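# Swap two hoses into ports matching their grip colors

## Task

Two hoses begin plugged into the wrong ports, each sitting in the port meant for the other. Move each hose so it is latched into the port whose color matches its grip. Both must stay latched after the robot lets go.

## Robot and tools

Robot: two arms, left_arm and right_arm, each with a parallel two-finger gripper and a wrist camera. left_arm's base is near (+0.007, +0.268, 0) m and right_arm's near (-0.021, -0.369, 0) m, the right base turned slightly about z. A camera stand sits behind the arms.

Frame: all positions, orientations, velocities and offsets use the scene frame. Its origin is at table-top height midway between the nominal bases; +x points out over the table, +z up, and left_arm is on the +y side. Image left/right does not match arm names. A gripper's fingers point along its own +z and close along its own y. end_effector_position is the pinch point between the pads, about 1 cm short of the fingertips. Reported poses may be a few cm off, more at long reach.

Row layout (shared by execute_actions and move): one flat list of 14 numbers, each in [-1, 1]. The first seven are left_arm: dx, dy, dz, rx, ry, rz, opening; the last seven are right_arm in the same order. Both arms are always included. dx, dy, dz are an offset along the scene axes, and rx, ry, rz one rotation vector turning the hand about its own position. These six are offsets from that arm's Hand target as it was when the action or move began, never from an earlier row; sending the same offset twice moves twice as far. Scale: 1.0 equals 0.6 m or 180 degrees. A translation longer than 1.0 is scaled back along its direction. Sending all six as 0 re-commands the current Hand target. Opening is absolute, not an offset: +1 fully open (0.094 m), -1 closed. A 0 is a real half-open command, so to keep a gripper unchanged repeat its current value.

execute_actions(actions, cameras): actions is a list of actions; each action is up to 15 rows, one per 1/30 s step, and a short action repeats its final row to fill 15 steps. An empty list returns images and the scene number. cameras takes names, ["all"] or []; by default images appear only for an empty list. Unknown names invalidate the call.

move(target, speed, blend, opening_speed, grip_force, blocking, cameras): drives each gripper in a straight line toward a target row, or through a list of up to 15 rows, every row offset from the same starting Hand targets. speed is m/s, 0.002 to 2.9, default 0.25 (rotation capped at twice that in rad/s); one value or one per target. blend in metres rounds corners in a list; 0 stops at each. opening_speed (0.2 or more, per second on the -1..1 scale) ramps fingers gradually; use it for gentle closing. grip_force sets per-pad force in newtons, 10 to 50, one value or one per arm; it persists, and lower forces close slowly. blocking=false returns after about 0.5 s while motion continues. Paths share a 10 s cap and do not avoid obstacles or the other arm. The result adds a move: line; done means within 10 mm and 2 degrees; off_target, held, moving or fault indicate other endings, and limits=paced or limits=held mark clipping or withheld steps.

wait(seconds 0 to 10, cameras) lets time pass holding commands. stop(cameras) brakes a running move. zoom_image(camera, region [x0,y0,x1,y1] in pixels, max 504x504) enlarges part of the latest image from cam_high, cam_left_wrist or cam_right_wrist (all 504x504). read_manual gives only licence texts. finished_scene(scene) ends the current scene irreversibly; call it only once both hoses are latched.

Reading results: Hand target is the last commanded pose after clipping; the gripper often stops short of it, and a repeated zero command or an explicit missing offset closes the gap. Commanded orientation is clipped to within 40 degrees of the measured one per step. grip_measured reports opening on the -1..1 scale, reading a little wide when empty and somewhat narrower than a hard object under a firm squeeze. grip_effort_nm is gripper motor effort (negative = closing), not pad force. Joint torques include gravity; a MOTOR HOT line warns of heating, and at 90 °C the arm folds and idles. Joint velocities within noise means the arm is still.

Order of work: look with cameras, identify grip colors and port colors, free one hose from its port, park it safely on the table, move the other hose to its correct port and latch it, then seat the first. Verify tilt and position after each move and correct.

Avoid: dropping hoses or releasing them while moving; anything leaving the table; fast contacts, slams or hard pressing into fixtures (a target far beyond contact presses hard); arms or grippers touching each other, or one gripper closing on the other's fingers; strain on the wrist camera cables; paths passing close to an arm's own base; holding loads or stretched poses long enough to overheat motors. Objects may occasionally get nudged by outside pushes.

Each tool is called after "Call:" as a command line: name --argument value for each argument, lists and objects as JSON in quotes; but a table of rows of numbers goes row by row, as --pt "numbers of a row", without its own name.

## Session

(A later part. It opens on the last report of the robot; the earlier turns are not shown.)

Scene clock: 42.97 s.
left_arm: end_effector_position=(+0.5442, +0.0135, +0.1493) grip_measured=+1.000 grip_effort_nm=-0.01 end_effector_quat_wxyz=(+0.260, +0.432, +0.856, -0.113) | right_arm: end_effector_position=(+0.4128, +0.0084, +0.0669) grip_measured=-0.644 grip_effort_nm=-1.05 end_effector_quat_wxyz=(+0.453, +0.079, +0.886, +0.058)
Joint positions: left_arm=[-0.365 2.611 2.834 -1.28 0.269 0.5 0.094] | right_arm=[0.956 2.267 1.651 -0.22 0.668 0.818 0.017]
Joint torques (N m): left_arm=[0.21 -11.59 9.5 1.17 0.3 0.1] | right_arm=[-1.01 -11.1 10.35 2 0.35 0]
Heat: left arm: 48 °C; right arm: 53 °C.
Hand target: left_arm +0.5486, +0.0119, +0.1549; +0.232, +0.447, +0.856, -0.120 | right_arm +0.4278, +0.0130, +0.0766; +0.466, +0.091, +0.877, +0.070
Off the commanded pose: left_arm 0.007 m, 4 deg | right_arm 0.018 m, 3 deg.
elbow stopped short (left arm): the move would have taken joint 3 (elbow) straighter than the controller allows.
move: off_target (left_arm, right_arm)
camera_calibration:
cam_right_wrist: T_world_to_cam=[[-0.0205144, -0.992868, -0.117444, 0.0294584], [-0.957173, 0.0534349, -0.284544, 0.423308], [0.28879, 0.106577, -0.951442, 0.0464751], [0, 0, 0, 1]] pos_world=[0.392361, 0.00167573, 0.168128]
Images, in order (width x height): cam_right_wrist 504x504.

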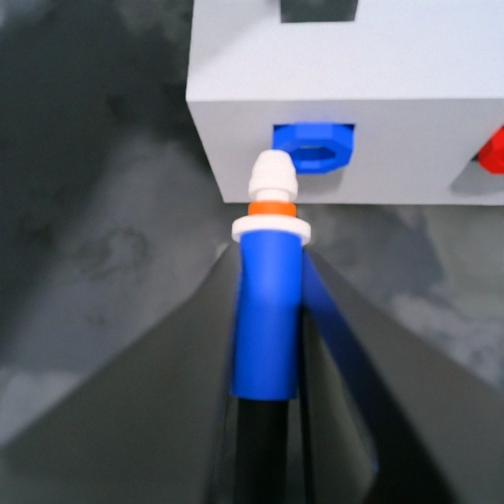

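Call:
move --pt "0 0 0 0 0 0 1 -0.105 0.0017 0.047 0 0 0 -0.85" --pt "0 0 0 0 0 0 1 -0.0447 -0.0012 -0.005 0 0 0 -0.85" --pt "0 0 0 0 0 0 1 0 -0.014 0 0 0 0 -0.85" --speed '[0.1,0.08,0.05]' --cameras '["cam_right_wrist"]'

Call:
zoom_image --camera "cam_right_wrist" --region '[190, 80, 350, 240]'

Scene clock: 46.37 s.
left_arm: end_effector_position=(+0.5442, +0.0135, +0.1493) grip_measured=+1.000 grip_effort_nm=-0.01 end_effector_quat_wxyz=(+0.260, +0.432, +0.856, -0.113) | right_arm: end_effector_position=(+0.4162, -0.0024, +0.0674) grip_measured=-0.644 grip_effort_nm=-1.05 end_effector_quat_wxyz=(+0.454, +0.083, +0.885, +0.057)
Joint positions: left_arm=[-0.365 2.611 2.834 -1.28 0.269 0.5 0.094] | right_arm=[0.938 2.245 1.611 -0.195 0.661 0.808 0.017]
Joint torques (N m): left_arm=[0.23 -11.59 9.5 1.17 0.29 0.11] | right_arm=[-0.39 -11.08 10.09 1.99 0.33 -0.01]
Heat: left arm: 49 °C; right arm: 55 °C.
Hand target: left_arm +0.5486, +0.0119, +0.1549; +0.232, +0.447, +0.856, -0.120 | right_arm +0.4278, +0.0046, +0.0766; +0.466, +0.091, +0.877, +0.070
Off the commanded pose: left_arm 0.007 m, 4 deg | right_arm 0.016 m, 2 deg.
elbow stopped short (left arm): the move would have taken joint 3 (elbow) straighter than the controller allows.
move: off_target (left_arm, right_arm)
camera_calibration:
cam_right_wrist: T_world_to_cam=[[-0.0282046, -0.992432, -0.119516, 0.0222571], [-0.956203, 0.0616343, -0.286143, 0.427051], [0.291343, 0.106211, -0.950704, 0.0460391], [0, 0, 0, 1]] pos_world=[0.395562, -0.00912214, 0.168627]
Images, in order (width x height): cam_right_wrist 504x504.

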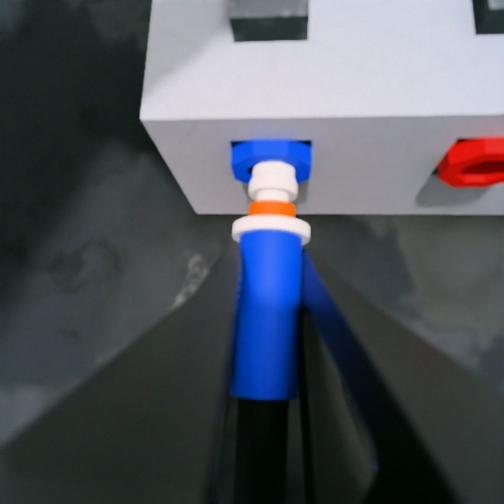

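Scaled by 3.150 from the camera's 504x504 image, which has a finer 720x720 frame.

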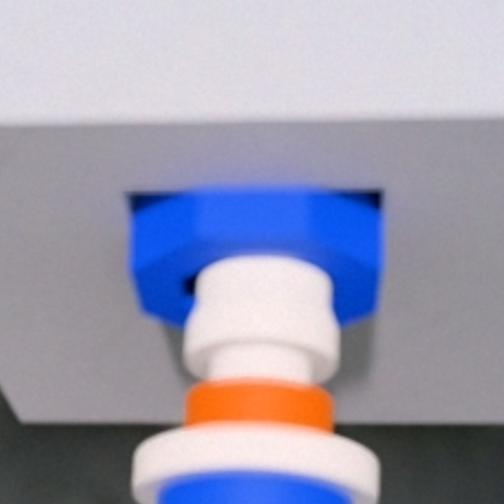

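Call:
move --pt "-0.005 0.0017 -0.0667 0 0 0 1 0 0 0 0 0 0 -0.85" --pt "-0.035 0.03 -0.208 0.0456 0.0318 0 1 0 0 0 0 0 0 -0.85" --speed '[0.1,0.08]' --blend '[0.005,0]' --cameras '["cam_left_wrist","cam_right_wrist"]'

Scene clock: 48.73 s.
left_arm: end_effector_position=(+0.5413, +0.0185, +0.0943) grip_measured=+1.000 grip_effort_nm=-0.01 end_effector_quat_wxyz=(+0.228, +0.446, +0.857, -0.117) | right_arm: end_effector_position=(+0.4162, -0.0024, +0.0674) grip_measured=-0.644 grip_effort_nm=-1.05 end_effector_quat_wxyz=(+0.454, +0.083, +0.885, +0.057)
Joint positions: left_arm=[-0.354 2.537 2.492 -1.087 0.284 0.542 0.094] | right_arm=[0.938 2.245 1.611 -0.195 0.661 0.807 0.017]
Joint torques (N m): left_arm=[-1.63 -7.13 1.03 0.73 -0.78 0.33] | right_arm=[-0.4 -11.11 10.04 2.02 0.32 -0.01]
Heat: left arm: 49 °C; right arm: 55 °C.
Hand target: left_arm +0.5277, +0.0300, +0.0301; +0.156, +0.456, +0.872, -0.080 | right_arm +0.4278, +0.0046, +0.0766; +0.466, +0.091, +0.877, +0.070
Off the commanded pose: left_arm 0.067 m, 9 deg | right_arm 0.016 m, 2 deg.
move: off_target (left_arm, right_arm)
camera_calibration:
cam_left_wrist: T_world_to_cam=[[-0.749107, -0.661894, 0.0271084, 0.421399], [-0.653727, 0.745243, 0.131351, 0.337701], [-0.107143, 0.0806744, -0.990965, 0.254313], [0, 0, 0, 1]] pos_world=[0.563685, 0.00673569, 0.196234]
cam_right_wrist: T_world_to_cam=[[-0.0277762, -0.992521, -0.118873, 0.0219776], [-0.95624, 0.0610325, -0.286147, 0.427061], [0.291262, 0.105723, -0.950783, 0.0460805], [0, 0, 0, 1]] pos_world=[0.395562, -0.00912315, 0.168627]
Images, in order (width x height): cam_left_wrist 504x504, cam_right_wrist 504x504.

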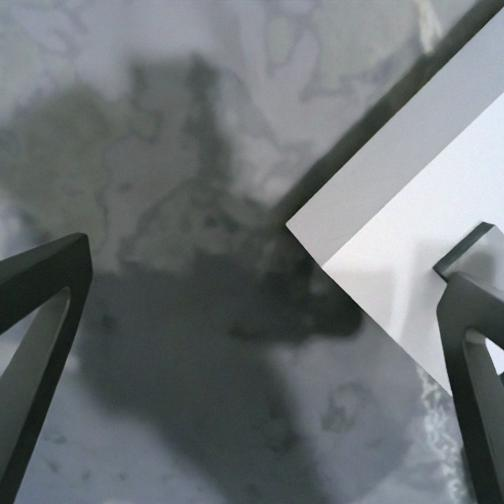

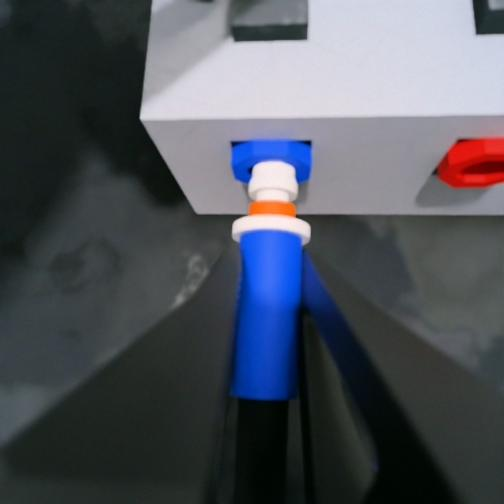

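Call:
move --pt "0.0205 -0.0167 0.2165 -0.0456 -0.0318 0 1 0 0 0 0 0 0 -0.85" --pt "0.0305 -0.0375 0.153 -0.0456 -0.0318 0 1 0 0 0 0 0 0 -0.85" --speed '[0.15,0.08]' --cameras '["cam_left_wrist"]'

Scene clock: 51.23 s.
left_arm: end_effector_position=(+0.5426, +0.0141, +0.1151) grip_measured=+1.000 grip_effort_nm=-0.01 end_effector_quat_wxyz=(+0.228, +0.446, +0.858, -0.113) | right_arm: end_effector_position=(+0.4162, -0.0024, +0.0674) grip_measured=-0.644 grip_effort_nm=-1.04 end_effector_quat_wxyz=(+0.454, +0.083, +0.885, +0.057)
Joint positions: left_arm=[-0.364 2.671 2.838 -1.295 0.272 0.534 0.094] | right_arm=[0.938 2.245 1.611 -0.195 0.661 0.807 0.017]
Joint torques (N m): left_arm=[-0.73 -12.26 9.07 1.14 0.24 -0.17] | right_arm=[-0.39 -11.06 9.99 2 0.32 0]
Heat: left arm: 49 °C; right arm: 56 °C.
Hand target: left_arm +0.5460, +0.0075, +0.1218; +0.232, +0.447, +0.856, -0.119 | right_arm +0.4278, +0.0046, +0.0766; +0.466, +0.091, +0.877, +0.070
Off the commanded pose: left_arm 0.010 m, 1 deg | right_arm 0.016 m, 2 deg.
elbow stopped short (left arm): the move would have taken joint 3 (elbow) straighter than the controller allows.
move: off_target (right_arm)
camera_calibration:
cam_left_wrist: T_world_to_cam=[[-0.747905, -0.663512, 0.0197367, 0.41914], [-0.655787, 0.743152, 0.132922, 0.340101], [-0.102862, 0.0864697, -0.99093, 0.273001], [0, 0, 0, 1]] pos_world=[0.564593, 0.00175112, 0.217046]
Images, in order (width x height): cam_left_wrist 504x504.

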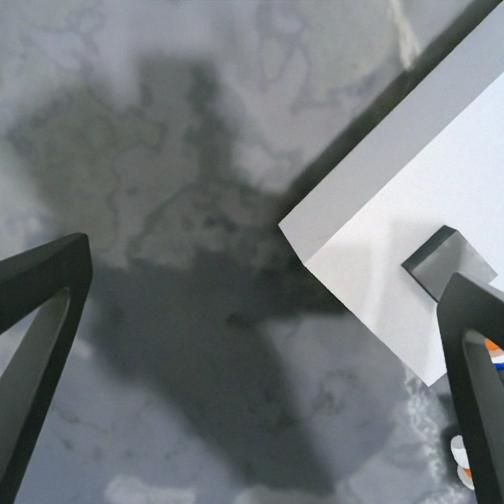

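Call:
move --pt "0 -0.004 -0.07 0 0 0 1 0 0 0 0 0 0 -0.85" --pt "-0.022 0.02 -0.165 0.0456 0.0318 0 1 0 0 0 0 0 0 -0.85" --speed '[0.1,0.08]' --blend '[0.002,0]' --cameras '["cam_left_wrist"]'

Scene clock: 53.13 s.
left_arm: end_effector_position=(+0.5465, +0.0078, +0.0978) grip_measured=+1.000 grip_effort_nm=-0.01 end_effector_quat_wxyz=(+0.240, +0.448, +0.852, -0.129) | right_arm: end_effector_position=(+0.4162, -0.0024, +0.0674) grip_measured=-0.644 grip_effort_nm=-1.05 end_effector_quat_wxyz=(+0.454, +0.083, +0.885, +0.057)
Joint positions: left_arm=[-0.362 2.576 2.565 -1.094 0.307 0.533 0.094] | right_arm=[0.938 2.245 1.611 -0.195 0.661 0.807 0.017]
Joint torques (N m): left_arm=[-2.29 -6.16 1.02 0.7 -1.05 0.29] | right_arm=[-0.38 -11.03 10.02 2.02 0.33 -0.02]
Heat: left arm: 49 °C; right arm: 57 °C.
Hand target: left_arm +0.5328, +0.0195, +0.0229; +0.156, +0.456, +0.872, -0.080 | right_arm +0.4278, +0.0046, +0.0766; +0.466, +0.091, +0.877, +0.070
Off the commanded pose: left_arm 0.077 m, 11 deg | right_arm 0.016 m, 2 deg.
move: off_target (left_arm, right_arm)
camera_calibration:
cam_left_wrist: T_world_to_cam=[[-0.756162, -0.653291, 0.0378041, 0.420874], [-0.647726, 0.755438, 0.0988105, 0.348456], [-0.0931107, 0.05023, -0.994388, 0.252075], [0, 0, 0, 1]] pos_world=[0.567424, -0.000945299, 0.200319]
Images, in order (width x height): cam_left_wrist 504x504.

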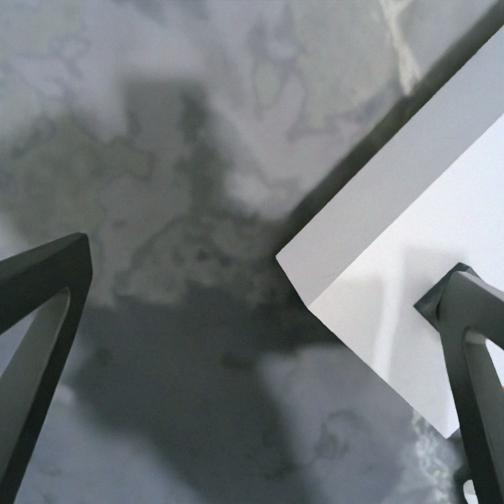

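Call:
move --pt "0.005 0.0 0.22 -0.0456 -0.0318 0 1 0 0 0 0 0 0 -0.85" --pt "0.022 -0.02 0.165 -0.0456 -0.0318 0 1 0 0 0 0 0 0 -0.85" --speed '[0.15,0.08]' --cameras '["cam_left_wrist"]'

Scene clock: 55.97 s.
left_arm: end_effector_position=(+0.5418, +0.0142, +0.1136) grip_measured=+1.000 grip_effort_nm=-0.01 end_effector_quat_wxyz=(+0.226, +0.446, +0.858, -0.118) | right_arm: end_effector_position=(+0.4162, -0.0024, +0.0674) grip_measured=-0.644 grip_effort_nm=-1.04 end_effector_quat_wxyz=(+0.454, +0.083, +0.885, +0.057)
Joint positions: left_arm=[-0.362 2.671 2.833 -1.295 0.281 0.533 0.094] | right_arm=[0.938 2.245 1.611 -0.195 0.661 0.807 0.017]
Joint torques (N m): left_arm=[-0.94 -12.29 9.61 1.13 0.15 -0.17] | right_arm=[-0.39 -11.04 10 2.02 0.32 -0.01]
Heat: left arm: 49 °C; right arm: 57 °C.
Hand target: left_arm +0.5460, +0.0075, +0.1218; +0.232, +0.447, +0.856, -0.120 | right_arm +0.4278, +0.0046, +0.0766; +0.466, +0.091, +0.877, +0.070
Off the commanded pose: left_arm 0.011 m, 1 deg | right_arm 0.016 m, 2 deg.
elbow stopped short (left arm): the move would have taken joint 3 (elbow) straighter than the controller allows.
move: off_target (left_arm, right_arm)
camera_calibration:
cam_left_wrist: T_world_to_cam=[[-0.748214, -0.662789, 0.0297785, 0.417695], [-0.654081, 0.744415, 0.134255, 0.338592], [-0.11115, 0.080974, -0.990499, 0.276049], [0, 0, 0, 1]] pos_world=[0.564675, 0.00243802, 0.21553]
Images, in order (width x height): cam_left_wrist 504x504.

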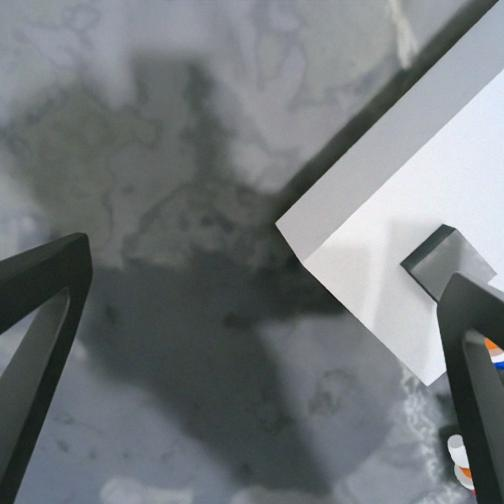

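Call:
move --pt "-0.004 0.001 -0.05 0.01 0.007 0 1 0 0 0 0 0 0 -0.85" --pt "-0.027 0.026 -0.165 0.0456 0.0318 0 1 0 0 0 0 0 0 -0.85" --speed '[0.08,0.08]' --blend '[0.005,0]' --cameras '["cam_left_wrist"]'

Scene clock: 58.00 s.
left_arm: end_effector_position=(+0.5429, +0.0105, +0.0974) grip_measured=+1.000 grip_effort_nm=-0.01 end_effector_quat_wxyz=(+0.235, +0.448, +0.855, -0.117) | right_arm: end_effector_position=(+0.4162, -0.0024, +0.0674) grip_measured=-0.644 grip_effort_nm=-1.05 end_effector_quat_wxyz=(+0.454, +0.083, +0.885, +0.057)
Joint positions: left_arm=[-0.367 2.548 2.517 -1.082 0.281 0.533 0.094] | right_arm=[0.938 2.245 1.611 -0.195 0.661 0.807 0.017]
Joint torques (N m): left_arm=[-1.5 -5.89 0.65 0.77 -0.79 0.31] | right_arm=[-0.42 -11.07 9.99 2 0.32 -0.02]
Heat: left arm: 49 °C; right arm: 58 °C.
Hand target: left_arm +0.5298, +0.0231, +0.0228; +0.156, +0.456, +0.873, -0.080 | right_arm +0.4278, +0.0046, +0.0766; +0.466, +0.091, +0.877, +0.070
Off the commanded pose: left_arm 0.077 m, 10 deg | right_arm 0.016 m, 2 deg.
move: off_target (left_arm, right_arm)
camera_calibration:
cam_left_wrist: T_world_to_cam=[[-0.751904, -0.658961, 0.0202684, 0.419431], [-0.652802, 0.74847, 0.116801, 0.345104], [-0.0921374, 0.0745917, -0.992949, 0.25032], [0, 0, 0, 1]] pos_world=[0.563721, -0.000582813, 0.199745]
Images, in order (width x height): cam_left_wrist 504x504.

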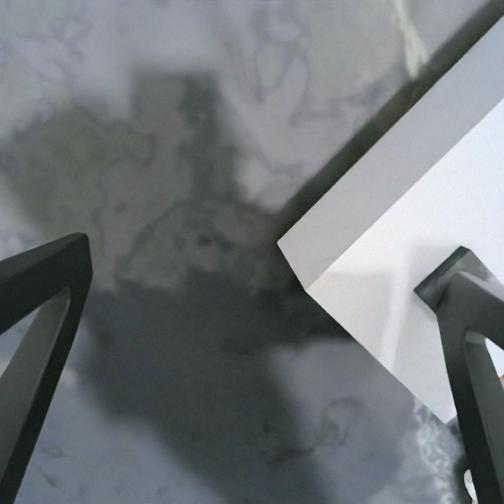

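Call:
move --target '[-0.03,0.029,-0.1,0.02,0.014,0,1,0,0,0,0,0,0,-0.85]' --speed 0.08 --cameras '["cam_left_wrist","cam_right_wrist"]'

Call:
zoom_image --camera "cam_right_wrist" --region '[170, 0, 370, 200]'

Scene clock: 59.57 s.
left_arm: end_effector_position=(+0.5404, +0.0120, +0.0937) grip_measured=+1.000 grip_effort_nm=-0.01 end_effector_quat_wxyz=(+0.272, +0.451, +0.841, -0.125) | right_arm: end_effector_position=(+0.4162, -0.0024, +0.0674) grip_measured=-0.644 grip_effort_nm=-1.05 end_effector_quat_wxyz=(+0.454, +0.083, +0.885, +0.057)
Joint positions: left_arm=[-0.357 2.403 2.199 -0.835 0.312 0.541 0.094] | right_arm=[0.938 2.245 1.611 -0.195 0.661 0.807 0.017]
Joint torques (N m): left_arm=[-1.72 -0.59 -1.95 0.37 -1.4 0.56] | right_arm=[-0.43 -11.06 10.09 1.99 0.32 -0.01]
Heat: left arm: 49 °C; right arm: 58 °C.
Hand target: left_arm +0.5118, +0.0404, -0.0371; +0.123, +0.459, +0.878, -0.063 | right_arm +0.4278, +0.0046, +0.0766; +0.466, +0.091, +0.877, +0.070
Off the commanded pose: left_arm 0.137 m, 19 deg | right_arm 0.016 m, 2 deg.
move: off_target (left_arm, right_arm)
camera_calibration:
cam_left_wrist: T_world_to_cam=[[-0.760657, -0.649137, 0.00461737, 0.424697], [-0.648514, 0.760204, 0.0389785, 0.347677], [-0.0288126, 0.0266549, -0.999229, 0.213257], [0, 0, 0, 1]] pos_world=[0.554667, 0.00569698, 0.19758]
cam_right_wrist: T_world_to_cam=[[-0.0277762, -0.992521, -0.118873, 0.0219776], [-0.95624, 0.0610325, -0.286147, 0.427061], [0.291262, 0.105723, -0.950783, 0.0460805], [0, 0, 0, 1]] pos_world=[0.395562, -0.00912315, 0.168627]
Images, in order (width x height): cam_left_wrist 504x504, cam_right_wrist 504x504.

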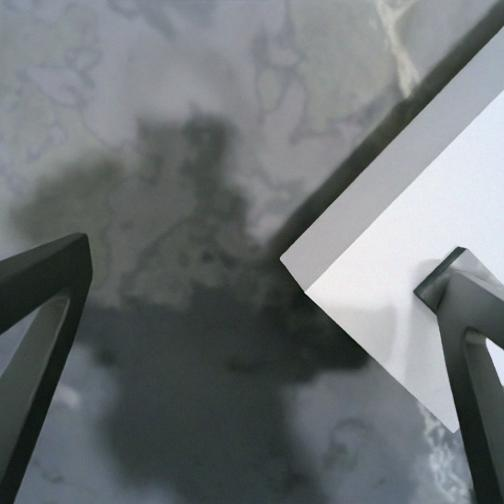

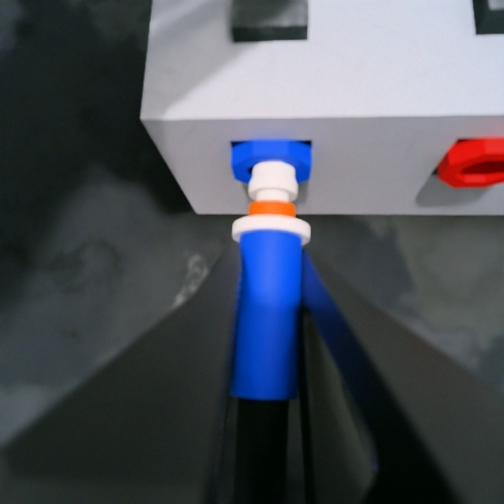

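Scaled by 2.520 from the camera's 504x504 image, which has a finer 720x720 frame.

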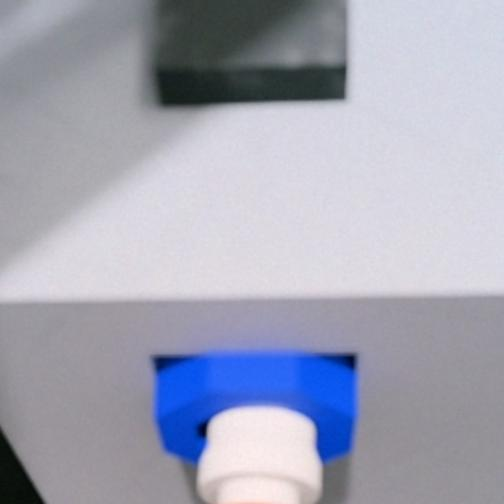

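Call:
move --target '[-0.02,0.019,-0.07,0.01,0.007,0,1,0.035,-0.006,0.006,0,0,0,-0.9]' --speed 0.06 --cameras '["cam_left_wrist","cam_right_wrist"]'

Call:
zoom_image --camera "cam_right_wrist" --region '[170, 30, 370, 230]'

Scene clock: 61.20 s.
left_arm: end_effector_position=(+0.5387, +0.0132, +0.0932) grip_measured=+1.000 grip_effort_nm=-0.01 end_effector_quat_wxyz=(+0.303, +0.456, +0.825, -0.142) | right_arm: end_effector_position=(+0.4230, -0.0024, +0.0675) grip_measured=-0.644 grip_effort_nm=-1.05 end_effector_quat_wxyz=(+0.444, +0.069, +0.892, +0.049)
Joint positions: left_arm=[-0.341 2.335 2.037 -0.684 0.366 0.556 0.094] | right_arm=[0.922 2.263 1.661 -0.242 0.636 0.776 0.017]
Joint torques (N m): left_arm=[-2.37 2.4 -4.59 0.11 -2.04 0.75] | right_arm=[-2.29 -10.51 10.92 2.4 0.31 -0.03]
Heat: left arm: 49 °C; right arm: 58 °C.
Hand target: left_arm +0.4998, +0.0519, -0.0791; +0.106, +0.460, +0.880, -0.054 | right_arm +0.4488, +0.0010, +0.0801; +0.466, +0.091, +0.877, +0.070
Off the commanded pose: left_arm 0.181 m, 26 deg | right_arm 0.029 m, 5 deg.
move: off_target (left_arm, right_arm)
camera_calibration:
cam_left_wrist: T_world_to_cam=[[-0.776699, -0.629842, 0.00616301, 0.432376], [-0.62964, 0.77611, -0.0347419, 0.342235], [0.0170987, -0.0308645, -0.999377, 0.188691], [0, 0, 0, 1]] pos_world=[0.548084, 0.01254, 0.197798]
cam_right_wrist: T_world_to_cam=[[-0.0108455, -0.99556, -0.0935008, 0.0132931], [-0.963675, 0.0353605, -0.264725, 0.435293], [0.266856, 0.0872334, -0.95978, 0.0550717], [0, 0, 0, 1]] pos_world=[0.404929, -0.00696216, 0.169333]
Images, in order (width x height): cam_left_wrist 504x504, cam_right_wrist 504x504.

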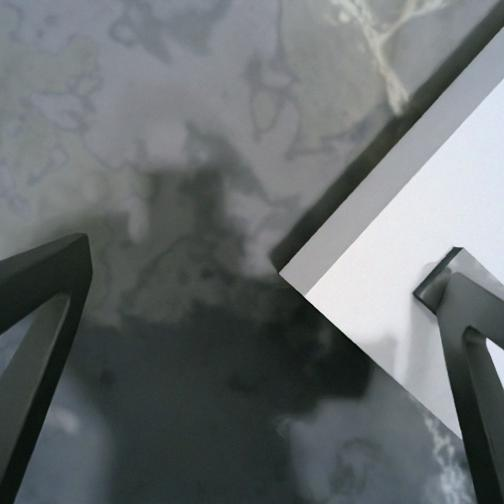

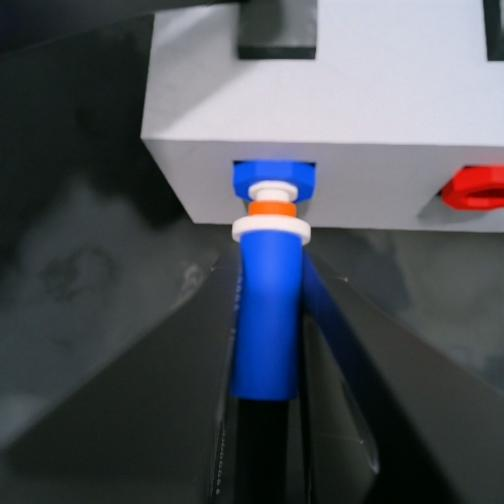

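Scaled by 2.520 from the camera's 504x504 image, which has a finer 720x720 frame.

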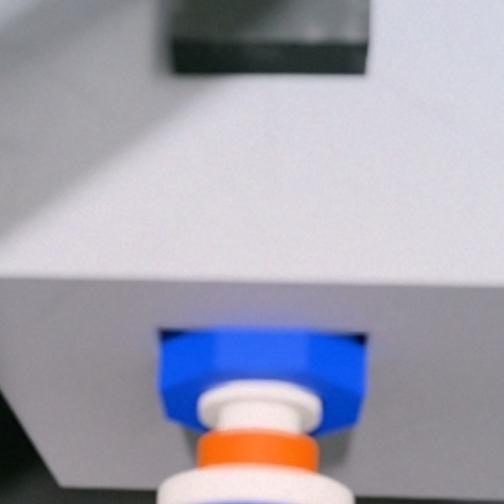

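Call:
move --target '[0,0,0,0,0,0,1,0.035,-0.006,0.005,-0.0026,-0.027,-0.0058,-0.95]' --speed 0.06 --cameras '["cam_right_wrist"]'

Call:
zoom_image --camera "cam_right_wrist" --region '[170, 30, 370, 230]'

Scene clock: 62.63 s.
left_arm: end_effector_position=(+0.5387, +0.0131, +0.0930) grip_measured=+1.000 grip_effort_nm=-0.01 end_effector_quat_wxyz=(+0.303, +0.456, +0.824, -0.144) | right_arm: end_effector_position=(+0.4284, -0.0031, +0.0672) grip_measured=-0.644 grip_effort_nm=-1.04 end_effector_quat_wxyz=(+0.459, +0.054, +0.886, +0.034)
Joint positions: left_arm=[-0.34 2.335 2.035 -0.681 0.37 0.558 0.094] | right_arm=[0.921 2.278 1.661 -0.205 0.666 0.72 0.017]
Joint torques (N m): left_arm=[-2.43 2.22 -4.67 0.11 -2.08 0.77] | right_arm=[-3.88 -9.94 10.02 3.36 0.51 -0.08]
Heat: left arm: 48 °C; right arm: 58 °C.
Hand target: left_arm +0.4998, +0.0518, -0.0791; +0.106, +0.460, +0.880, -0.054 | right_arm +0.4698, -0.0027, +0.0831; +0.504, +0.094, +0.856, +0.065
Off the commanded pose: left_arm 0.181 m, 26 deg | right_arm 0.044 m, 9 deg.
move: off_target (left_arm, right_arm)
camera_calibration:
cam_right_wrist: T_world_to_cam=[[0.00369303, -0.998668, -0.0514644, 0.00354098], [-0.954844, 0.0117679, -0.296874, 0.438662], [0.297085, 0.0502369, -0.953529, 0.0398988], [0, 0, 0, 1]] pos_world=[0.406988, -0.00363025, 0.168454]
Images, in order (width x height): cam_right_wrist 504x504.

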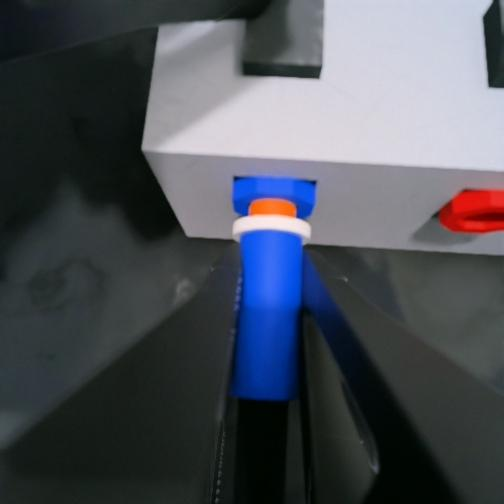

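Scaled by 2.520 from the camera's 504x504 image, which has a finer 720x720 frame.

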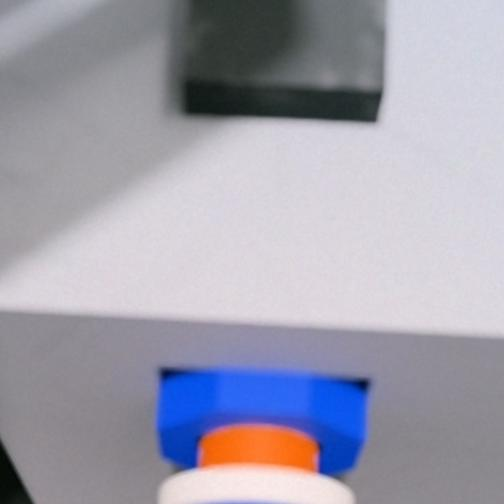

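Call:
move --target '[0,0,0,0,0,0,1,0.045,-0.008,0.004,-0.0013,-0.0135,-0.0029,-0.95]' --speed 0.06 --cameras '["cam_right_wrist"]'

Call:
zoom_image --camera "cam_right_wrist" --region '[170, 30, 370, 230]'

Scene clock: 63.70 s.
left_arm: end_effector_position=(+0.5387, +0.0131, +0.0930) grip_measured=+1.000 grip_effort_nm=-0.01 end_effector_quat_wxyz=(+0.303, +0.456, +0.824, -0.144) | right_arm: end_effector_position=(+0.4343, -0.0042, +0.0667) grip_measured=-0.644 grip_effort_nm=-1.05 end_effector_quat_wxyz=(+0.466, +0.042, +0.883, +0.029)
Joint positions: left_arm=[-0.34 2.335 2.035 -0.681 0.37 0.558 0.094] | right_arm=[0.913 2.287 1.661 -0.175 0.668 0.677 0.017]
Joint torques (N m): left_arm=[-2.43 2.24 -4.67 0.11 -2.08 0.77] | right_arm=[-6.35 -8.42 12.14 3.79 0.49 -0.19]
Heat: left arm: 48 °C; right arm: 58 °C.
Hand target: left_arm +0.4998, +0.0518, -0.0791; +0.106, +0.460, +0.880, -0.054 | right_arm +0.4969, -0.0075, +0.0855; +0.523, +0.095, +0.845, +0.063
Off the commanded pose: left_arm 0.181 m, 26 deg | right_arm 0.065 m, 11 deg.
move: off_target (left_arm, right_arm)
camera_calibration:
cam_right_wrist: T_world_to_cam=[[0.0188414, -0.999372, -0.0300197, -0.00557991], [-0.950216, -0.0085584, -0.311474, 0.443011], [0.311022, 0.0343938, -0.94978, 0.0313212], [0, 0, 0, 1]] pos_world=[0.411319, -0.00286219, 0.167567]
Images, in order (width x height): cam_right_wrist 504x504.

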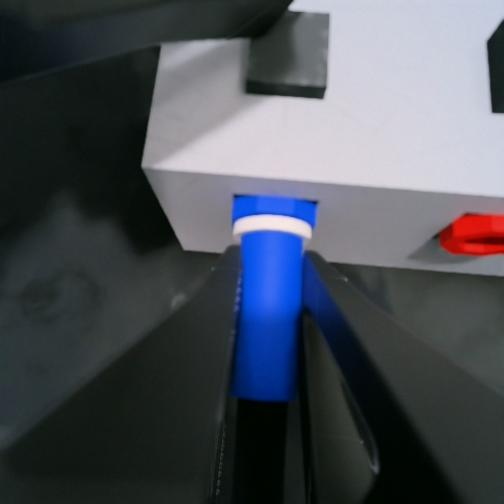

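Scaled by 2.520 from the camera's 504x504 image, which has a finer 720x720 frame.

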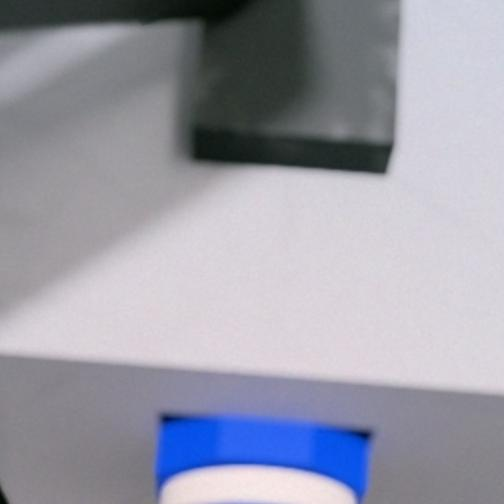

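Call:
move --target '[0,0,0,0,0,0,1,0.03,-0.02,0.004,0,0,0,-0.95]' --speed 0.06 --cameras '[]'

Call:
move --pt "0.02 0.0 0.33 -0.0756 -0.053 0 1 0 0 0 0 0 0 -0.95" --pt "0.05 0.08 0.47 -0.0756 -0.053 0 1 0 0 0 0 0 0 -0.95" --speed 0.2 --blend '[0.02,0]' --cameras '["cam_right_wrist"]'

Call:
zoom_image --camera "cam_right_wrist" --region '[170, 30, 370, 230]'

Scene clock: 64.63 s.
left_arm: end_effector_position=(+0.5387, +0.0131, +0.0930) grip_measured=+1.000 grip_effort_nm=-0.01 end_effector_quat_wxyz=(+0.303, +0.456, +0.824, -0.144) | right_arm: end_effector_position=(+0.4351, -0.0047, +0.0662) grip_measured=-0.644 grip_effort_nm=-1.04 end_effector_quat_wxyz=(+0.465, +0.032, +0.884, +0.024)
Joint positions: left_arm=[-0.34 2.335 2.035 -0.681 0.37 0.558 0.094] | right_arm=[0.91 2.287 1.661 -0.175 0.662 0.653 0.017]
Joint torques (N m): left_arm=[-2.4 2.25 -4.7 0.11 -2.08 0.77] | right_arm=[-9.68 -9.11 11.6 4.01 0.24 -0.32]
Heat: left arm: 48 °C; right arm: 57 °C.
Hand target: left_arm +0.4998, +0.0518, -0.0791; +0.106, +0.460, +0.880, -0.054 | right_arm +0.5148, -0.0193, +0.0879; +0.523, +0.095, +0.845, +0.064
Off the commanded pose: left_arm 0.181 m, 26 deg | right_arm 0.084 m, 12 deg.
move: off_target (left_arm, right_arm)
No camera images: "cameras" was empty.

Scene clock: 67.07 s.
left_arm: end_effector_position=(+0.5317, +0.1041, +0.2004) grip_measured=+1.000 grip_effort_nm=-0.01 end_effector_quat_wxyz=(+0.257, +0.432, +0.858, -0.107) | right_arm: end_effector_position=(+0.4351, -0.0047, +0.0662) grip_measured=-0.644 grip_effort_nm=-1.04 end_effector_quat_wxyz=(+0.465, +0.032, +0.884, +0.024)
Joint positions: left_arm=[-0.198 2.488 2.835 -1.454 0.336 0.655 0.094] | right_arm=[0.91 2.287 1.661 -0.175 0.662 0.653 0.017]
Joint torques (N m): left_arm=[-0.51 -10.59 8.94 0.85 0.34 0.11] | right_arm=[-9.66 -9.16 11.55 4.01 0.24 -0.32]
Heat: left arm: 48 °C; right arm: 58 °C.
Hand target: left_arm +0.5298, +0.0999, +0.2029; +0.232, +0.447, +0.856, -0.119 | right_arm +0.5148, -0.0193, +0.0879; +0.523, +0.095, +0.845, +0.064
Off the commanded pose: left_arm 0.005 m, 4 deg | right_arm 0.084 m, 12 deg.
elbow stopped short (left arm): the move would have taken joint 3 (elbow) straighter than the controller allows.
move: off_target (left_arm, right_arm)
camera_calibration:
cam_right_wrist: T_world_to_cam=[[0.0333021, -0.999355, -0.0134286, -0.0134758], [-0.950902, -0.0275452, -0.308265, 0.443621], [0.307696, 0.0230352, -0.951206, 0.0320673], [0, 0, 0, 1]] pos_world=[0.412421, -0.00198617, 0.167074]
Images, in order (width x height): cam_right_wrist 504x504.

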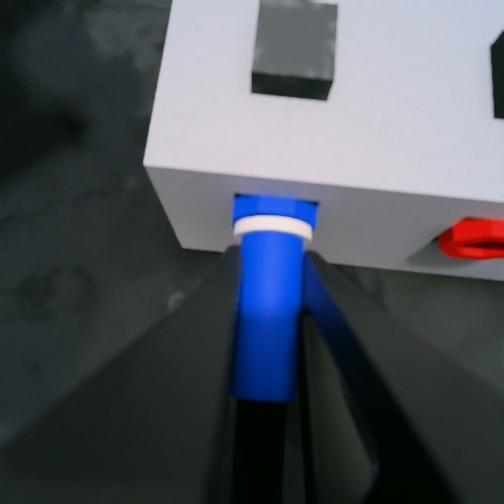

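Scaled by 2.520 from the camera's 504x504 image, which has a finer 720x720 frame.

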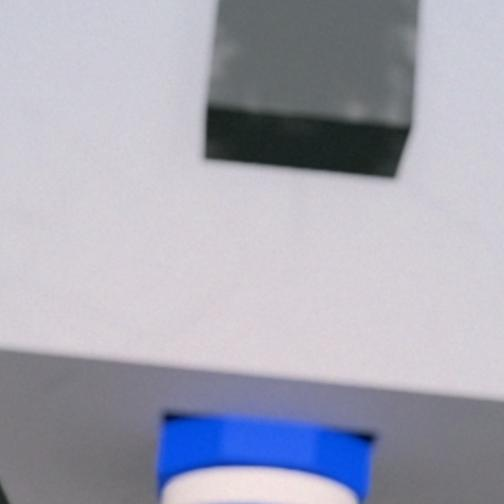

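Call:
move --target '[-0.1,0.03,0.0,0,0,0,0,-0.1205,0.042,-0.0223,0.0039,0.0405,0.0087,-0.9]' --speed 0.15 --cameras '[]'

Call:
move --target '[0,0,0,0,0,0,0,-0.055,0.005,0,0,0,0,-0.9]' --speed 0.08 --cameras '["cam_right_wrist"]'

Scene clock: 68.73 s.
left_arm: end_effector_position=(+0.4727, +0.1167, +0.1867) grip_measured=+0.002 grip_effort_nm=-0.12 end_effector_quat_wxyz=(+0.213, +0.446, +0.861, -0.118) | right_arm: end_effector_position=(+0.4319, -0.0025, +0.0667) grip_measured=-0.644 grip_effort_nm=-1.05 end_effector_quat_wxyz=(+0.458, +0.074, +0.884, +0.048)
Joint positions: left_arm=[-0.195 2.13 2.18 -1.26 0.341 0.698 0.047] | right_arm=[0.915 2.285 1.67 -0.199 0.658 0.762 0.017]
Joint torques (N m): left_arm=[0.43 -13.59 5.24 0.98 0.34 0.01] | right_arm=[-0.32 -11.29 10.11 2 0.17 0.24]
Heat: left arm: 49 °C; right arm: 58 °C.
Hand target: left_arm +0.4698, +0.1179, +0.2029; +0.232, +0.447, +0.856, -0.119 | right_arm +0.4426, +0.0057, +0.0746; +0.467, +0.091, +0.877, +0.070
Off the commanded pose: left_arm 0.017 m, 2 deg | right_arm 0.016 m, 3 deg.
move: off_target (left_arm, right_arm)
No camera images: "cameras" was empty.

Scene clock: 69.63 s.
left_arm: end_effector_position=(+0.4729, +0.1166, +0.1868) grip_measured=+0.002 grip_effort_nm=-0.12 end_effector_quat_wxyz=(+0.213, +0.446, +0.861, -0.117) | right_arm: end_effector_position=(+0.4283, +0.0003, +0.0654) grip_measured=-0.644 grip_effort_nm=-1.05 end_effector_quat_wxyz=(+0.472, +0.092, +0.875, +0.057)
Joint positions: left_arm=[-0.195 2.13 2.18 -1.259 0.341 0.698 0.047] | right_arm=[0.931 2.285 1.638 -0.143 0.691 0.796 0.017]
Joint torques (N m): left_arm=[0.43 -13.55 5.26 0.95 0.35 0.01] | right_arm=[3.17 -16.27 4.48 1.41 0.27 0.42]
Heat: left arm: 49 °C; right arm: 57 °C.
Hand target: left_arm +0.4699, +0.1179, +0.2029; +0.232, +0.447, +0.856, -0.119 | right_arm +0.4096, +0.0087, +0.0746; +0.466, +0.091, +0.877, +0.070
Off the commanded pose: left_arm 0.016 m, 2 deg | right_arm 0.023 m, 2 deg.
move: off_target (left_arm, right_arm)
camera_calibration:
cam_right_wrist: T_world_to_cam=[[-0.0428835, -0.991069, -0.126265, 0.0316434], [-0.942216, 0.0821472, -0.324778, 0.434418], [0.332249, 0.105042, -0.937324, 0.0218162], [0, 0, 0, 1]] pos_world=[0.403424, -0.00661707, 0.165533]
Images, in order (width x height): cam_right_wrist 504x504.

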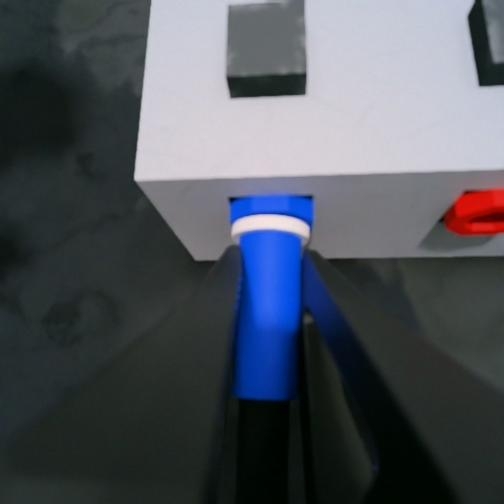

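Call:
move --pt "0 0 0 0 0 0 0 0.033 -0.002 -0.003 0 0 0 -0.9" --pt "0 0 0 0 0 0 0 0.033 -0.002 -0.003 0 0 0 0.1" --pt "0 0 0 0 0 0 0 -0.06 0.006 0.09 0 0 0 0.1" --pt "0 0 0 0 0 0 0 -0.12 0.06 0.11 0 0 -0.028 0.1" --speed 0.15 --blend '[0,0,0.02,0]' --cameras '["cam_right_wrist"]'

Scene clock: 72.97 s.
left_arm: end_effector_position=(+0.4729, +0.1166, +0.1868) grip_measured=+0.002 grip_effort_nm=-0.12 end_effector_quat_wxyz=(+0.213, +0.446, +0.861, -0.117) | right_arm: end_effector_position=(+0.3306, +0.0410, +0.1323) grip_measured=+0.097 grip_effort_nm=0.13 end_effector_quat_wxyz=(+0.460, +0.115, +0.879, +0.042)
Joint positions: left_arm=[-0.195 2.13 2.18 -1.259 0.341 0.698 0.047] | right_arm=[1.156 2.209 1.85 -0.677 0.841 1.12 0.052]
Joint torques (N m): left_arm=[0.43 -13.57 5.26 0.95 0.35 0.01] | right_arm=[-0.16 -11.03 10.14 1.31 0.6 0.15]
Heat: left arm: 50 °C; right arm: 58 °C.
Hand target: left_arm +0.4699, +0.1179, +0.2029; +0.232, +0.447, +0.856, -0.119 | right_arm +0.3375, +0.0448, +0.1405; +0.469, +0.129, +0.872, +0.049
Off the commanded pose: left_arm 0.016 m, 2 deg | right_arm 0.011 m, 2 deg.
move: off_target (left_arm, right_arm)
camera_calibration:
cam_right_wrist: T_world_to_cam=[[-0.0976059, -0.987754, -0.121715, 0.0936378], [-0.946477, 0.129935, -0.295462, 0.356329], [0.307659, 0.0863615, -0.947569, 0.122998], [0, 0, 0, 1]] pos_world=[0.308555, 0.0355692, 0.233228]
Images, in order (width x height): cam_right_wrist 504x504.

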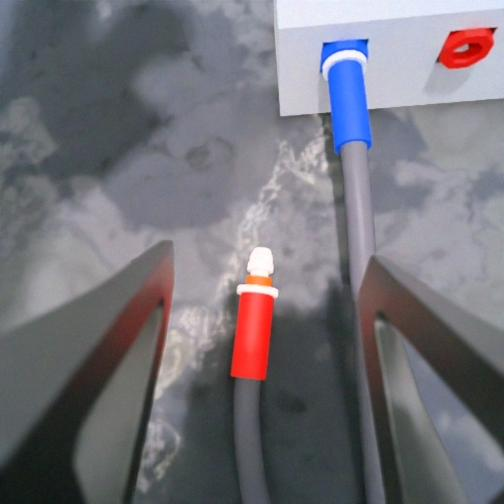

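Call:
move --target '[0,0,0,0,0,0,0,0.014,0.0237,-0.139,0,0,-0.011,-0.1]' --speed 0.08 --cameras '["cam_right_wrist"]'

Scene clock: 75.00 s.
left_arm: end_effector_position=(+0.4729, +0.1166, +0.1868) grip_measured=+0.002 grip_effort_nm=-0.12 end_effector_quat_wxyz=(+0.213, +0.446, +0.861, -0.117) | right_arm: end_effector_position=(+0.3414, +0.0577, +0.0578) grip_measured=-0.097 grip_effort_nm=-0.16 end_effector_quat_wxyz=(+0.462, +0.133, +0.876, +0.038)
Joint positions: left_arm=[-0.195 2.13 2.18 -1.259 0.341 0.698 0.047] | right_arm=[1.156 2.384 1.85 -0.53 0.86 1.171 0.042]
Joint torques (N m): left_arm=[0.44 -13.57 5.24 0.95 0.35 0.01] | right_arm=[0.03 -12 7.45 1.47 0.62 0.19]
Heat: left arm: 51 °C; right arm: 58 °C.
Hand target: left_arm +0.4699, +0.1179, +0.2029; +0.232, +0.447, +0.856, -0.119 | right_arm +0.3459, +0.0589, +0.0572; +0.470, +0.144, +0.870, +0.041
Off the commanded pose: left_arm 0.016 m, 2 deg | right_arm 0.005 m, 2 deg.
move: off_target (left_arm)
camera_calibration:
cam_right_wrist: T_world_to_cam=[[-0.134463, -0.982183, -0.13129, 0.11502], [-0.93965, 0.168447, -0.297797, 0.337915], [0.314607, 0.0833242, -0.945558, 0.0452585], [0, 0, 0, 1]] pos_world=[0.318749, 0.0522789, 0.158526]
Images, in order (width x height): cam_right_wrist 504x504.

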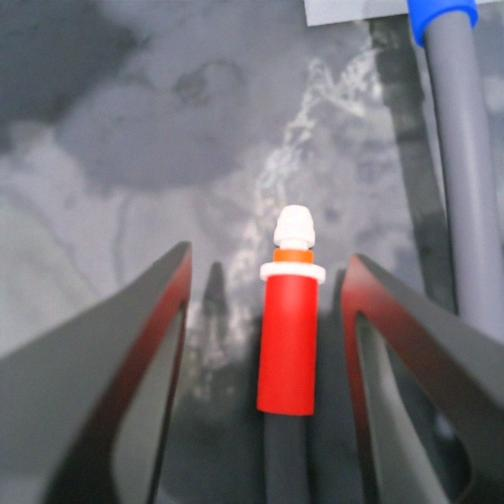

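Call:
move --target '[0,0,0,0,0,0,0,-0.013,-0.009,-0.06,0.0058,0.0265,0.0056,-0.1]' --speed 0.05 --cameras '["cam_right_wrist"]'

Scene clock: 77.00 s.
left_arm: end_effector_position=(+0.4729, +0.1166, +0.1868) grip_measured=+0.002 grip_effort_nm=-0.12 end_effector_quat_wxyz=(+0.213, +0.446, +0.861, -0.117) | right_arm: end_effector_position=(+0.3371, +0.0573, +0.0366) grip_measured=-0.097 grip_effort_nm=-0.16 end_effector_quat_wxyz=(+0.435, +0.139, +0.888, +0.054)
Joint positions: left_arm=[-0.195 2.13 2.18 -1.259 0.341 0.698 0.047] | right_arm=[1.148 2.384 1.795 -0.481 0.793 1.194 0.042]
Joint torques (N m): left_arm=[0.44 -13.57 5.26 0.95 0.34 0.02] | right_arm=[-0.2 -11.23 5.18 1.47 0.39 0.18]
Heat: left arm: 52 °C; right arm: 59 °C.
Hand target: left_arm +0.4699, +0.1179, +0.2029; +0.232, +0.447, +0.856, -0.119 | right_arm +0.3381, +0.0537, +0.0213; +0.432, +0.143, +0.890, +0.047
Off the commanded pose: left_arm 0.016 m, 2 deg | right_arm 0.016 m, 1 deg.
move: off_target (left_arm, right_arm)
camera_calibration:
cam_right_wrist: T_world_to_cam=[[-0.13224, -0.977738, -0.162912, 0.111384], [-0.955884, 0.169283, -0.240061, 0.330839], [0.262295, 0.12398, -0.95699, 0.0423634], [0, 0, 0, 1]] pos_world=[0.319862, 0.0476467, 0.138109]
Images, in order (width x height): cam_right_wrist 504x504.

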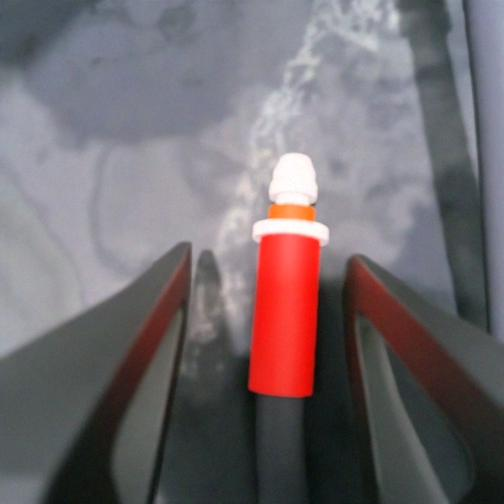

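Call:
move --target '[0,0,0,0,0,0,0,0.005,-0.014,-0.035,0,0,0,-0.1]' --speed 0.05 --cameras '["cam_right_wrist"]'

Scene clock: 78.17 s.
left_arm: end_effector_position=(+0.4729, +0.1166, +0.1868) grip_measured=+0.002 grip_effort_nm=-0.12 end_effector_quat_wxyz=(+0.213, +0.446, +0.861, -0.117) | right_arm: end_effector_position=(+0.3426, +0.0547, +0.0293) grip_measured=-0.097 grip_effort_nm=-0.15 end_effector_quat_wxyz=(+0.452, +0.152, +0.876, +0.067)
Joint positions: left_arm=[-0.195 2.13 2.18 -1.259 0.341 0.698 0.047] | right_arm=[1.143 2.385 1.733 -0.368 0.82 1.191 0.042]
Joint torques (N m): left_arm=[0.44 -13.55 5.24 0.95 0.35 0.02] | right_arm=[-0.87 -10.58 4 1.33 0.03 0.07]
Heat: left arm: 52 °C; right arm: 59 °C.
Hand target: left_arm +0.4699, +0.1179, +0.2029; +0.232, +0.447, +0.856, -0.119 | right_arm +0.3412, +0.0451, +0.0002; +0.432, +0.143, +0.890, +0.047
Off the commanded pose: left_arm 0.016 m, 2 deg | right_arm 0.031 m, 4 deg.
move: off_target (left_arm, right_arm)
camera_calibration:
cam_right_wrist: T_world_to_cam=[[-0.140515, -0.969921, -0.198766, 0.111791], [-0.941847, 0.192845, -0.275201, 0.329731], [0.305255, 0.148537, -0.940615, 0.0178005], [0, 0, 0, 1]] pos_world=[0.320831, 0.0421972, 0.129706]
Images, in order (width x height): cam_right_wrist 504x504.

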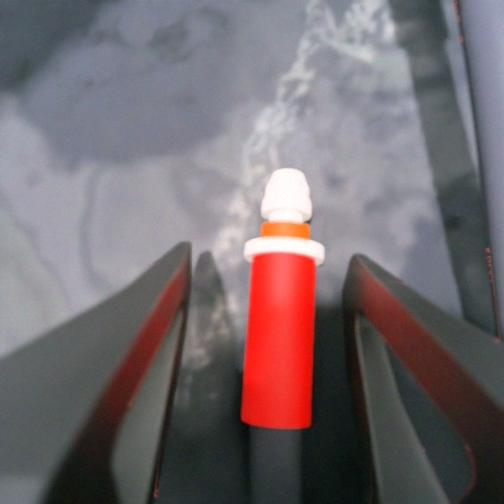

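Call:
move --target '[0,0,0,0,0,0,0,-0.013,-0.005,0.02,0.0046,0.0212,0.0045,-0.1]' --speed 0.05 --cameras '["cam_right_wrist"]'

Scene clock: 79.50 s.
left_arm: end_effector_position=(+0.4729, +0.1166, +0.1868) grip_measured=+0.002 grip_effort_nm=-0.12 end_effector_quat_wxyz=(+0.213, +0.446, +0.861, -0.117) | right_arm: end_effector_position=(+0.3423, +0.0542, +0.0286) grip_measured=-0.098 grip_effort_nm=-0.14 end_effector_quat_wxyz=(+0.436, +0.150, +0.884, +0.071)
Joint positions: left_arm=[-0.195 2.13 2.18 -1.259 0.341 0.698 0.047] | right_arm=[1.134 2.374 1.732 -0.385 0.779 1.191 0.042]
Joint torques (N m): left_arm=[0.46 -13.55 5.26 0.95 0.35 0.02] | right_arm=[-0.55 -13.79 4.11 0.6 -0.25 0.22]
Heat: left arm: 52 °C; right arm: 60 °C.
Hand target: left_arm +0.4699, +0.1179, +0.2029; +0.232, +0.447, +0.856, -0.119 | right_arm +0.3333, +0.0422, +0.0123; +0.400, +0.141, +0.904, +0.052
Off the commanded pose: left_arm 0.016 m, 2 deg | right_arm 0.022 m, 5 deg.
move: off_target (left_arm, right_arm)
camera_calibration:
cam_right_wrist: T_world_to_cam=[[-0.135662, -0.969474, -0.204247, 0.109631], [-0.952857, 0.184142, -0.241155, 0.332704], [0.271403, 0.161903, -0.948751, 0.0284326], [0, 0, 0, 1]] pos_world=[0.324176, 0.0404162, 0.1296]
Images, in order (width x height): cam_right_wrist 504x504.

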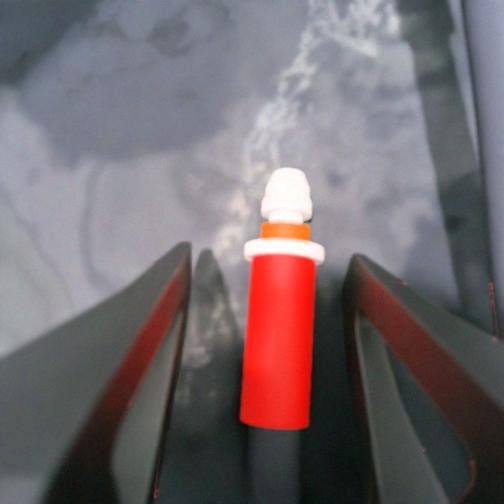

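Call:
move --pt "0 0 0 0 0 0 0 -0.02 0.008 0.085 0 0 0 -0.1" --pt "0 0 0 0 0 0 0 -0.008 0.006 0.002 0 0 0 -0.1" --speed 0.06 --cameras '["cam_right_wrist"]'

Scene clock: 82.43 s.
left_arm: end_effector_position=(+0.4729, +0.1166, +0.1868) grip_measured=+0.002 grip_effort_nm=-0.12 end_effector_quat_wxyz=(+0.213, +0.446, +0.861, -0.117) | right_arm: end_effector_position=(+0.3284, +0.0502, +0.0298) grip_measured=-0.098 grip_effort_nm=-0.13 end_effector_quat_wxyz=(+0.407, +0.144, +0.900, +0.061)
Joint positions: left_arm=[-0.195 2.13 2.18 -1.259 0.341 0.698 0.047] | right_arm=[1.142 2.347 1.738 -0.485 0.732 1.222 0.042]
Joint torques (N m): left_arm=[0.44 -13.56 5.27 0.95 0.35 0.02] | right_arm=[-0.27 -11.12 4.81 1.43 0.28 0.04]
Heat: left arm: 53 °C; right arm: 60 °C.
Hand target: left_arm +0.4699, +0.1179, +0.2029; +0.232, +0.447, +0.856, -0.119 | right_arm +0.3285, +0.0458, +0.0134; +0.400, +0.141, +0.904, +0.052
Off the commanded pose: left_arm 0.016 m, 2 deg | right_arm 0.017 m, 1 deg.
move: off_target (left_arm, right_arm)
camera_calibration:
cam_right_wrist: T_world_to_cam=[[-0.137746, -0.97417, -0.178936, 0.104232], [-0.969075, 0.169898, -0.178965, 0.324638], [0.204743, 0.148751, -0.967447, 0.057112], [0, 0, 0, 1]] pos_world=[0.317263, 0.0378884, 0.132002]
Images, in order (width x height): cam_right_wrist 504x504.

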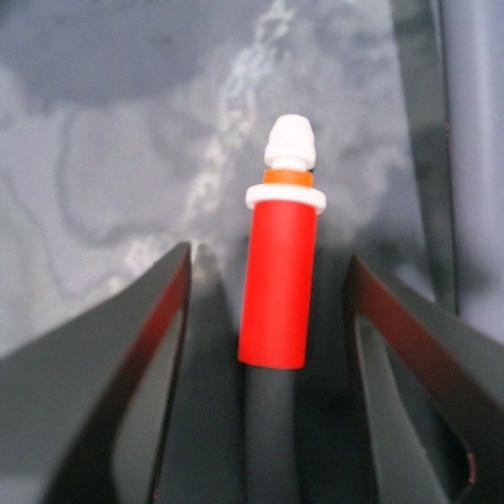

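Call:
move --target '[0,0,0,0,0,0,0,0.015,-0.003,0.0,-0.0055,-0.025,-0.0053,-0.1]' --speed 0.05 --cameras '["cam_right_wrist"]'

Scene clock: 83.87 s.
left_arm: end_effector_position=(+0.4729, +0.1166, +0.1868) grip_measured=+0.002 grip_effort_nm=-0.12 end_effector_quat_wxyz=(+0.213, +0.446, +0.861, -0.117) | right_arm: end_effector_position=(+0.3371, +0.0506, +0.0305) grip_measured=-0.098 grip_effort_nm=-0.13 end_effector_quat_wxyz=(+0.438, +0.148, +0.885, +0.063)
Joint positions: left_arm=[-0.195 2.13 2.18 -1.259 0.341 0.698 0.047] | right_arm=[1.142 2.361 1.72 -0.407 0.792 1.2 0.042]
Joint torques (N m): left_arm=[0.44 -13.55 5.26 0.95 0.35 0.01] | right_arm=[-0.13 -10.8 4.83 1.45 0.48 0.01]
Heat: left arm: 53 °C; right arm: 60 °C.
Hand target: left_arm +0.4699, +0.1179, +0.2029; +0.232, +0.447, +0.856, -0.119 | right_arm +0.3375, +0.0440, +0.0134; +0.437, +0.143, +0.887, +0.046
Off the commanded pose: left_arm 0.016 m, 2 deg | right_arm 0.018 m, 2 deg.
move: off_target (left_arm, right_arm)
camera_calibration:
cam_right_wrist: T_world_to_cam=[[-0.139249, -0.972258, -0.187948, 0.106557], [-0.952157, 0.183598, -0.244312, 0.328705], [0.272041, 0.144936, -0.951308, 0.0328706], [0, 0, 0, 1]] pos_world=[0.318875, 0.0384874, 0.131604]
Images, in order (width x height): cam_right_wrist 504x504.

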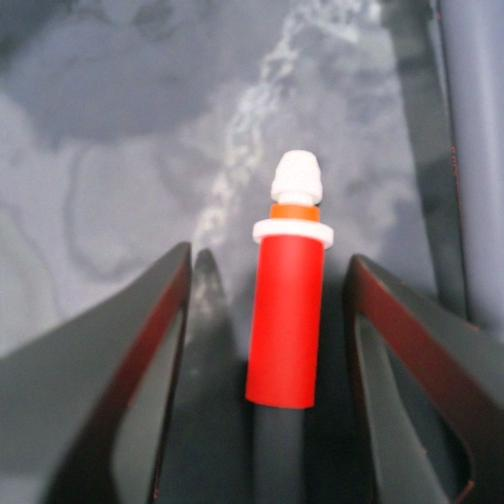

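Call:
move --pt "0 0 0 0 0 0 0 0.0 -0.008 0.0 0 0 -0.014 -0.1" --pt "0 0 0 0 0 0 0 0.0 -0.008 0.0 0 0 -0.014 -0.85" --speed 0.05 --opening_speed 0.5 --cameras '["cam_right_wrist"]'

Scene clock: 86.73 s.
left_arm: end_effector_position=(+0.4729, +0.1166, +0.1868) grip_measured=+0.002 grip_effort_nm=-0.12 end_effector_quat_wxyz=(+0.213, +0.446, +0.861, -0.117) | right_arm: end_effector_position=(+0.3368, +0.0401, +0.0273) grip_measured=-0.642 grip_effort_nm=-1.04 end_effector_quat_wxyz=(+0.445, +0.161, +0.880, +0.044)
Joint positions: left_arm=[-0.195 2.13 2.18 -1.259 0.341 0.698 0.047] | right_arm=[1.142 2.369 1.72 -0.445 0.83 1.239 0.017]
Joint torques (N m): left_arm=[0.43 -13.56 5.27 0.95 0.34 0.01] | right_arm=[-0.09 -10.43 7.13 1.16 0.31 0.2]
Heat: left arm: 54 °C; right arm: 60 °C.
Hand target: left_arm +0.4699, +0.1179, +0.2029; +0.232, +0.447, +0.856, -0.119 | right_arm +0.3375, +0.0392, +0.0134; +0.438, +0.162, +0.883, +0.036
Off the commanded pose: left_arm 0.016 m, 2 deg | right_arm 0.014 m, 1 deg.
move: off_target (left_arm, right_arm); target 2's new opening was sent with right_arm's hand 0.017 m and 3 deg from that target
camera_calibration:
cam_right_wrist: T_world_to_cam=[[-0.178029, -0.970002, -0.165532, 0.108239], [-0.94116, 0.216957, -0.25913, 0.324999], [0.28727, 0.109659, -0.951552, 0.0277193], [0, 0, 0, 1]] pos_world=[0.317183, 0.0314422, 0.12851]
Images, in order (width x height): cam_right_wrist 504x504.

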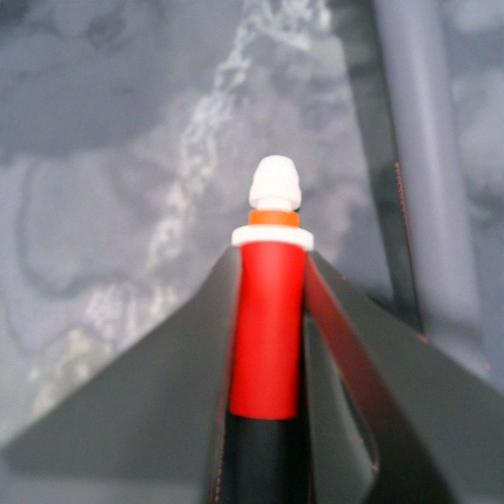

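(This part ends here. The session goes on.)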